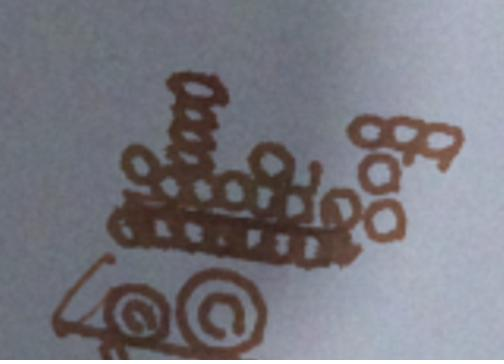

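Call:
{"method": "move", "body": {"target": [[0,0,0,0,0,0,1, 0,0,0.03899,0.02730,0,0.20578,-1],[0,0,0,0,0,0,1, 0,0,0.03899,0.02965,0,0.18780,-1],[0,0,0,0,0,0,1, 0,0,0.06867,0.02965,0,0.18780,-1],[0,0,0,0,0,0,1, 0,0,0.06867,0.03142,0,0.18083,-1],[0,0,0,0,0,0,1, 0,0,0.06867,0.03296,0,0.19153,-1],[0,0,0,0,0,0,1, 0,0,0.06867,0.03681,0,0.19495,-1],[0,0,0,0,0,0,1, 0,0,0.06867,0.03913,0,0.19976,-1],[0,0,0,0,0,0,1, 0,0,0.06867,0.03558,0,0.20210,-1],[0,0,0,0,0,0,1, 0,0,0.06867,0.03404,0,0.19139,-1],[0,0,0,0,0,0,1, 0,0,0.06867,0.03019,0,0.18798,-1],[0,0,0,0,0,0,1, 0,0,0.06867,0.02783,0,0.18213,-1],[0,0,0,0,0,0,1, 0,0,0.0300,0.02783,0,0.18213,-1]], "speed": [0.8,0.05,0.08,0.03,0.032,0.064,0.037,0.054,0.032,0.064,0.037,0.25], "blend": [0,0,0,0.0006,0.0006,0.0006,0.0006,0.0006,0.0006,0.0006,0,0], "cameras": []}}

Call:
{"method": "move", "body": {"target": [[0,0,0,0,0,0,1, 0,0,0.00899,-0.00752,0,0.01623,-1],[0,0,0,0,0,0,1, 0,0,0.00899,-0.00516,0,-0.00175,-1],[0,0,0,0,0,0,1, 0,0,0.03867,-0.00516,0,-0.00175,-1],[0,0,0,0,0,0,1, 0,0,0.03867,-0.00315,0,-0.00904,-1],[0,0,0,0,0,0,1, 0,0,0.03867,-0.00147,0,0.00175,-1],[0,0,0,0,0,0,1, 0,0,0.03867,0.00246,0,0.00526,-1],[0,0,0,0,0,0,1, 0,0,0.03867,0.00482,0,0.01030,-1],[0,0,0,0,0,0,1, 0,0,0.03867,0.00104,0,0.01304,-1],[0,0,0,0,0,0,1, 0,0,0.03867,-0.00064,0,0.00225,-1],[0,0,0,0,0,0,1, 0,0,0.03867,-0.00457,0,-0.00126,-1],[0,0,0,0,0,0,1, 0,0,0.03867,-0.00699,0,-0.00742,-1],[0,0,0,0,0,0,1, 0,0,0,-0.00699,0,-0.00742,-1]], "speed": [0.15,0.05,0.08,0.03,0.032,0.066,0.038,0.056,0.032,0.066,0.038,0.25], "blend": [0,0,0,0.0006,0.0006,0.0006,0.0006,0.0006,0.0006,0.0006,0,0], "cameras": []}}

Call:
{"method": "move", "body": {"target": [[0,0,0,0,0,0,1, 0,0,0.00899,-0.00021,0,0.02941,-1],[0,0,0,0,0,0,1, 0,0,0.00899,0.00214,0,0.01142,-1],[0,0,0,0,0,0,1, 0,0,0.03867,0.00214,0,0.01142,-1],[0,0,0,0,0,0,1, 0,0,0.03867,0.00388,0,0.00450,-1],[0,0,0,0,0,0,1, 0,0,0.03867,0.00526,0,0.01515,-1],[0,0,0,0,0,0,1, 0,0,0.03867,0.00851,0,0.01808,-1],[0,0,0,0,0,0,1, 0,0,0.03867,0.01044,0,0.02226,-1],[0,0,0,0,0,0,1, 0,0,0.03867,0.00693,0,0.02451,-1],[0,0,0,0,0,0,1, 0,0,0.03867,0.00555,0,0.01385,-1],[0,0,0,0,0,0,1, 0,0,0.03867,0.00230,0,0.01093,-1],[0,0,0,0,0,0,1, 0,0,0.03867,0.00032,0,0.00580,-1],[0,0,0,0,0,0,1, 0,0,0,0.00032,0,0.00580,-1]], "speed": [0.15,0.05,0.08,0.03,0.032,0.056,0.033,0.05,0.032,0.056,0.033,0.25], "blend": [0,0,0,0.0006,0.0006,0.0006,0.0006,0.0006,0.0006,0.0006,0,0], "cameras": []}}

Call:
{"method": "move", "body": {"target": [[0,0,0,0,0,0,1, 0,0,0.00899,0.00319,0,0.02869,-1],[0,0,0,0,0,0,1, 0,0,0.00899,0.00555,0,0.01070,-1],[0,0,0,0,0,0,1, 0,0,0.03867,0.00555,0,0.01070,-1],[0,0,0,0,0,0,1, 0,0,0.03867,0.00737,0,0.00369,-1],[0,0,0,0,0,0,1, 0,0,0.03867,0.00890,0,0.01443,-1],[0,0,0,0,0,0,1, 0,0,0.03867,0.01262,0,0.01776,-1],[0,0,0,0,0,0,1, 0,0,0.03867,0.01486,0,0.02244,-1],[0,0,0,0,0,0,1, 0,0,0.03867,0.01127,0,0.02487,-1],[0,0,0,0,0,0,1, 0,0,0.03867,0.00973,0,0.01412,-1],[0,0,0,0,0,0,1, 0,0,0.03867,0.00601,0,0.01079,-1],[0,0,0,0,0,0,1, 0,0,0.03867,0.00372,0,0.00508,-1],[0,0,0,0,0,0,1, 0,0,0,0.00372,0,0.00508,-1]], "speed": [0.15,0.05,0.08,0.03,0.032,0.063,0.036,0.053,0.032,0.063,0.036,0.25], "blend": [0,0,0,0.0006,0.0006,0.0006,0.0006,0.0006,0.0006,0.0006,0,0], "cameras": []}}

Call:
{"method": "move", "body": {"target": [[0,0,0,0,0,0,1, 0,0,0.00899,-0.00359,0,0.02581,-1],[0,0,0,0,0,0,1, 0,0,0.00899,-0.00124,0,0.00782,-1],[0,0,0,0,0,0,1, 0,0,0.03867,-0.00124,0,0.00782,-1],[0,0,0,0,0,0,1, 0,0,0.03867,0.00061,0,0.00076,-1],[0,0,0,0,0,0,1, 0,0,0.03867,0.00213,0,0.01147,-1],[0,0,0,0,0,0,1, 0,0,0.03867,0.00575,0,0.01470,-1],[0,0,0,0,0,0,1, 0,0,0.03867,0.00791,0,0.01929,-1],[0,0,0,0,0,0,1, 0,0,0.03867,0.00428,0,0.02176,-1],[0,0,0,0,0,0,1, 0,0,0.03867,0.00276,0,0.01106,-1],[0,0,0,0,0,0,1, 0,0,0.03867,-0.00086,0,0.00782,-1],[0,0,0,0,0,0,1, 0,0,0.03867,-0.00306,0,0.00220,-1],[0,0,0,0,0,0,1, 0,0,0,-0.00306,0,0.00220,-1],[0,0,0,0,0,0,1, 0,0,-0.03,-0.02,0,-0.19,-1]], "speed": [0.15,0.05,0.08,0.03,0.032,0.063,0.036,0.053,0.032,0.063,0.036,0.25,0.8], "blend": [0,0,0,0.0006,0.0006,0.0006,0.0006,0.0006,0.0006,0.0006,0,0,0], "cameras": ["cam_above"]}}

Call:
{"method": "zoom_image", "body": {"camera": "cam_above", "region": [216, 260, 300, 330]}}

Scene clock: 717.57 s.
left_arm: end_effector_position=(+0.3943, +0.3349, +0.1104) grip_measured=+1.000 grip_effort_nm=0.00 end_effector_quat_wxyz=(+0.619, -0.006, +0.785, +0.003) | right_arm: end_effector_position=(+0.3574, +0.0921, +0.1082) grip_measured=-0.643 grip_effort_nm=-1.03 end_effector_quat_wxyz=(-0.485, +0.533, -0.453, -0.525)
Joint names: [wrist pitch, wrist roll, shoulder, wrist yaw, elbow, waist]
Joint positions: left_arm=[1.014 -0.014 1.582 -0.052 0.332 -0.05 0.094] | right_arm=[1.133 0.003 2.438 -1.114 1.354 0.594 0.017]
Joint torques (N m): left_arm=[1.68 0.04 -6.58 -0.04 5.33 0.02] | right_arm=[1.35 -0.04 -12.82 -0.09 7.08 -0.62]
Heat: left arm: 45 °C; right arm: 45 °C.
Joint targets: left_arm=[1.021 -0.015 1.574 -0.052 0.340 -0.050] | right_arm=[1.136 0.000 2.400 -1.126 1.378 0.587]
move: off_target (right_arm); right_arm: the shoulder is farthest, 0.039 rad from its target
No camera images: "cameras" was empty.

Scene clock: 726.50 s.
left_arm: end_effector_position=(+0.3943, +0.3349, +0.1104) grip_measured=+1.000 grip_effort_nm=0.00 end_effector_quat_wxyz=(+0.619, -0.006, +0.785, +0.003) | right_arm: end_effector_position=(+0.3539, +0.0845, +0.1079) grip_measured=-0.643 grip_effort_nm=-1.03 end_effector_quat_wxyz=(-0.473, +0.544, -0.441, -0.534)
Joint names: [wrist pitch, wrist roll, shoulder, wrist yaw, elbow, waist]
Joint positions: left_arm=[1.014 -0.014 1.582 -0.052 0.332 -0.05 0.094] | right_arm=[1.133 0.003 2.438 -1.174 1.354 0.577 0.017]
Joint torques (N m): left_arm=[1.7 0.04 -6.42 -0.05 5.26 0.02] | right_arm=[1.34 -0.03 -12.81 -0.1 7.08 -0.61]
Heat: left arm: 45 °C; right arm: 45 °C.
Joint targets: left_arm=[1.021 -0.015 1.574 -0.052 0.340 -0.050] | right_arm=[1.136 0.000 2.400 -1.185 1.378 0.570]
move: off_target (right_arm); right_arm: the shoulder is farthest, 0.038 rad from its target
No camera images: "cameras" was empty.

Scene clock: 735.17 s.
left_arm: end_effector_position=(+0.3943, +0.3349, +0.1104) grip_measured=+1.000 grip_effort_nm=0.00 end_effector_quat_wxyz=(+0.619, -0.006, +0.785, +0.003) | right_arm: end_effector_position=(+0.3490, +0.0892, +0.1079) grip_measured=-0.643 grip_effort_nm=-1.03 end_effector_quat_wxyz=(-0.471, +0.546, -0.439, -0.537)
Joint names: [wrist pitch, wrist roll, shoulder, wrist yaw, elbow, waist]
Joint positions: left_arm=[1.014 -0.014 1.582 -0.052 0.332 -0.05 0.094] | right_arm=[1.133 0.003 2.438 -1.171 1.354 0.59 0.017]
Joint torques (N m): left_arm=[1.64 0.05 -6.34 -0.02 5.27 -0.03] | right_arm=[1.34 -0.03 -12.68 -0.09 7.05 -0.62]
Heat: left arm: 45 °C; right arm: 44 °C.
Joint targets: left_arm=[1.021 -0.015 1.574 -0.052 0.340 -0.050] | right_arm=[1.136 0.000 2.400 -1.182 1.378 0.583]
move: off_target (right_arm); right_arm: the shoulder is farthest, 0.038 rad from its target
No camera images: "cameras" was empty.

Scene clock: 744.13 s.
left_arm: end_effector_position=(+0.3943, +0.3349, +0.1104) grip_measured=+1.000 grip_effort_nm=0.00 end_effector_quat_wxyz=(+0.619, -0.006, +0.785, +0.003) | right_arm: end_effector_position=(+0.3496, +0.0942, +0.1082) grip_measured=-0.643 grip_effort_nm=-1.03 end_effector_quat_wxyz=(-0.476, +0.541, -0.444, -0.533)
Joint names: [wrist pitch, wrist roll, shoulder, wrist yaw, elbow, waist]
Joint positions: left_arm=[1.014 -0.014 1.582 -0.052 0.332 -0.05 0.094] | right_arm=[1.133 0.003 2.438 -1.14 1.354 0.601 0.017]
Joint torques (N m): left_arm=[1.62 0.03 -6.46 -0.05 5.31 -0.09] | right_arm=[1.34 -0.03 -12.85 -0.1 7.04 -0.61]
Heat: left arm: 45 °C; right arm: 44 °C.
Joint targets: left_arm=[1.021 -0.015 1.574 -0.052 0.340 -0.050] | right_arm=[1.136 0.000 2.400 -1.151 1.378 0.594]
move: off_target (right_arm); right_arm: the shoulder is farthest, 0.038 rad from its target
No camera images: "cameras" was empty.

Scene clock: 754.17 s.
left_arm: end_effector_position=(+0.3943, +0.3349, +0.1104) grip_measured=+1.000 grip_effort_nm=0.00 end_effector_quat_wxyz=(+0.619, -0.006, +0.785, +0.003) | right_arm: end_effector_position=(+0.4675, -0.0875, +0.1375) grip_measured=-0.643 grip_effort_nm=-1.03 end_effector_quat_wxyz=(+0.558, -0.493, +0.492, +0.451)
Joint names: [wrist pitch, wrist roll, shoulder, wrist yaw, elbow, waist]
Joint positions: left_arm=[1.014 -0.014 1.582 -0.052 0.332 -0.05 0.094] | right_arm=[1.133 0.003 2.375 -1.311 1.354 0.171 0.017]
Joint torques (N m): left_arm=[1.64 0.03 -6.61 -0.03 5.18 -0.06] | right_arm=[1.23 -0.03 -12.9 -0.05 7.21 0.09]
Heat: left arm: 45 °C; right arm: 44 °C.
Joint targets: left_arm=[1.021 -0.015 1.574 -0.052 0.340 -0.050] | right_arm=[1.136 0.000 2.333 -1.320 1.378 0.171]
move: off_target (right_arm); right_arm: the shoulder is farthest, 0.041 rad from its target
Images, in order (width x height): cam_above 672x504.

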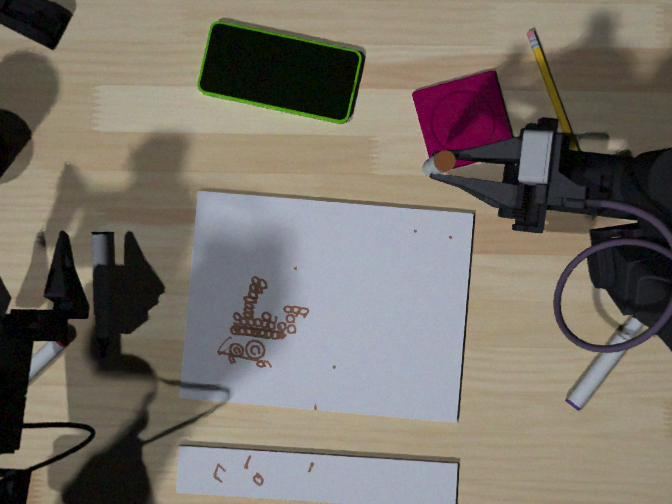

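Scaled by 6.000 from the camera's 672x504 image, which has a finer 960x720 frame.

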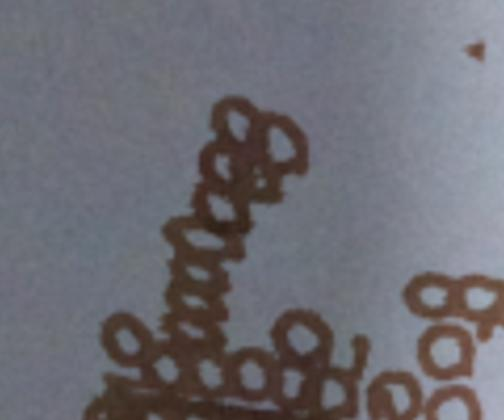

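Call:
{"method": "execute_actions", "body": {"actions": [], "cameras": ["cam_above"]}}

Scene clock: 756.70 s.
left_arm: end_effector_position=(+0.3943, +0.3349, +0.1104) grip_measured=+1.000 grip_effort_nm=0.00 end_effector_quat_wxyz=(+0.619, -0.006, +0.785, +0.003) | right_arm: end_effector_position=(+0.4674, -0.0875, +0.1375) grip_measured=-0.643 grip_effort_nm=-1.03 end_effector_quat_wxyz=(+0.558, -0.493, +0.492, +0.451)
Joint names: [wrist pitch, wrist roll, shoulder, wrist yaw, elbow, waist]
Joint positions: left_arm=[1.014 -0.014 1.582 -0.052 0.332 -0.05 0.094] | right_arm=[1.133 0.003 2.375 -1.311 1.354 0.171 0.017]
Joint velocities: within noise
Joint torques (N m): left_arm=[1.68 0.02 -6.38 -0.05 5.12 0.01] | right_arm=[1.23 -0.04 -12.9 -0.04 7.21 0.06]
Heat: left arm: 45 °C; right arm: 46 °C.
Joint targets: left_arm=[1.021 -0.015 1.574 -0.052 0.340 -0.050] | right_arm=[1.136 0.000 2.333 -1.321 1.378 0.171]
Tool commands: left_gripper/opening=+1.0 right_gripper/opening=-1.0
Images, in order (width x height): cam_above 672x504.

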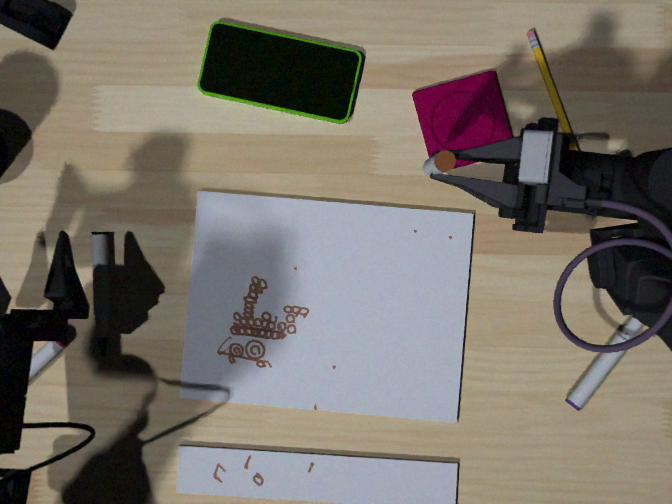

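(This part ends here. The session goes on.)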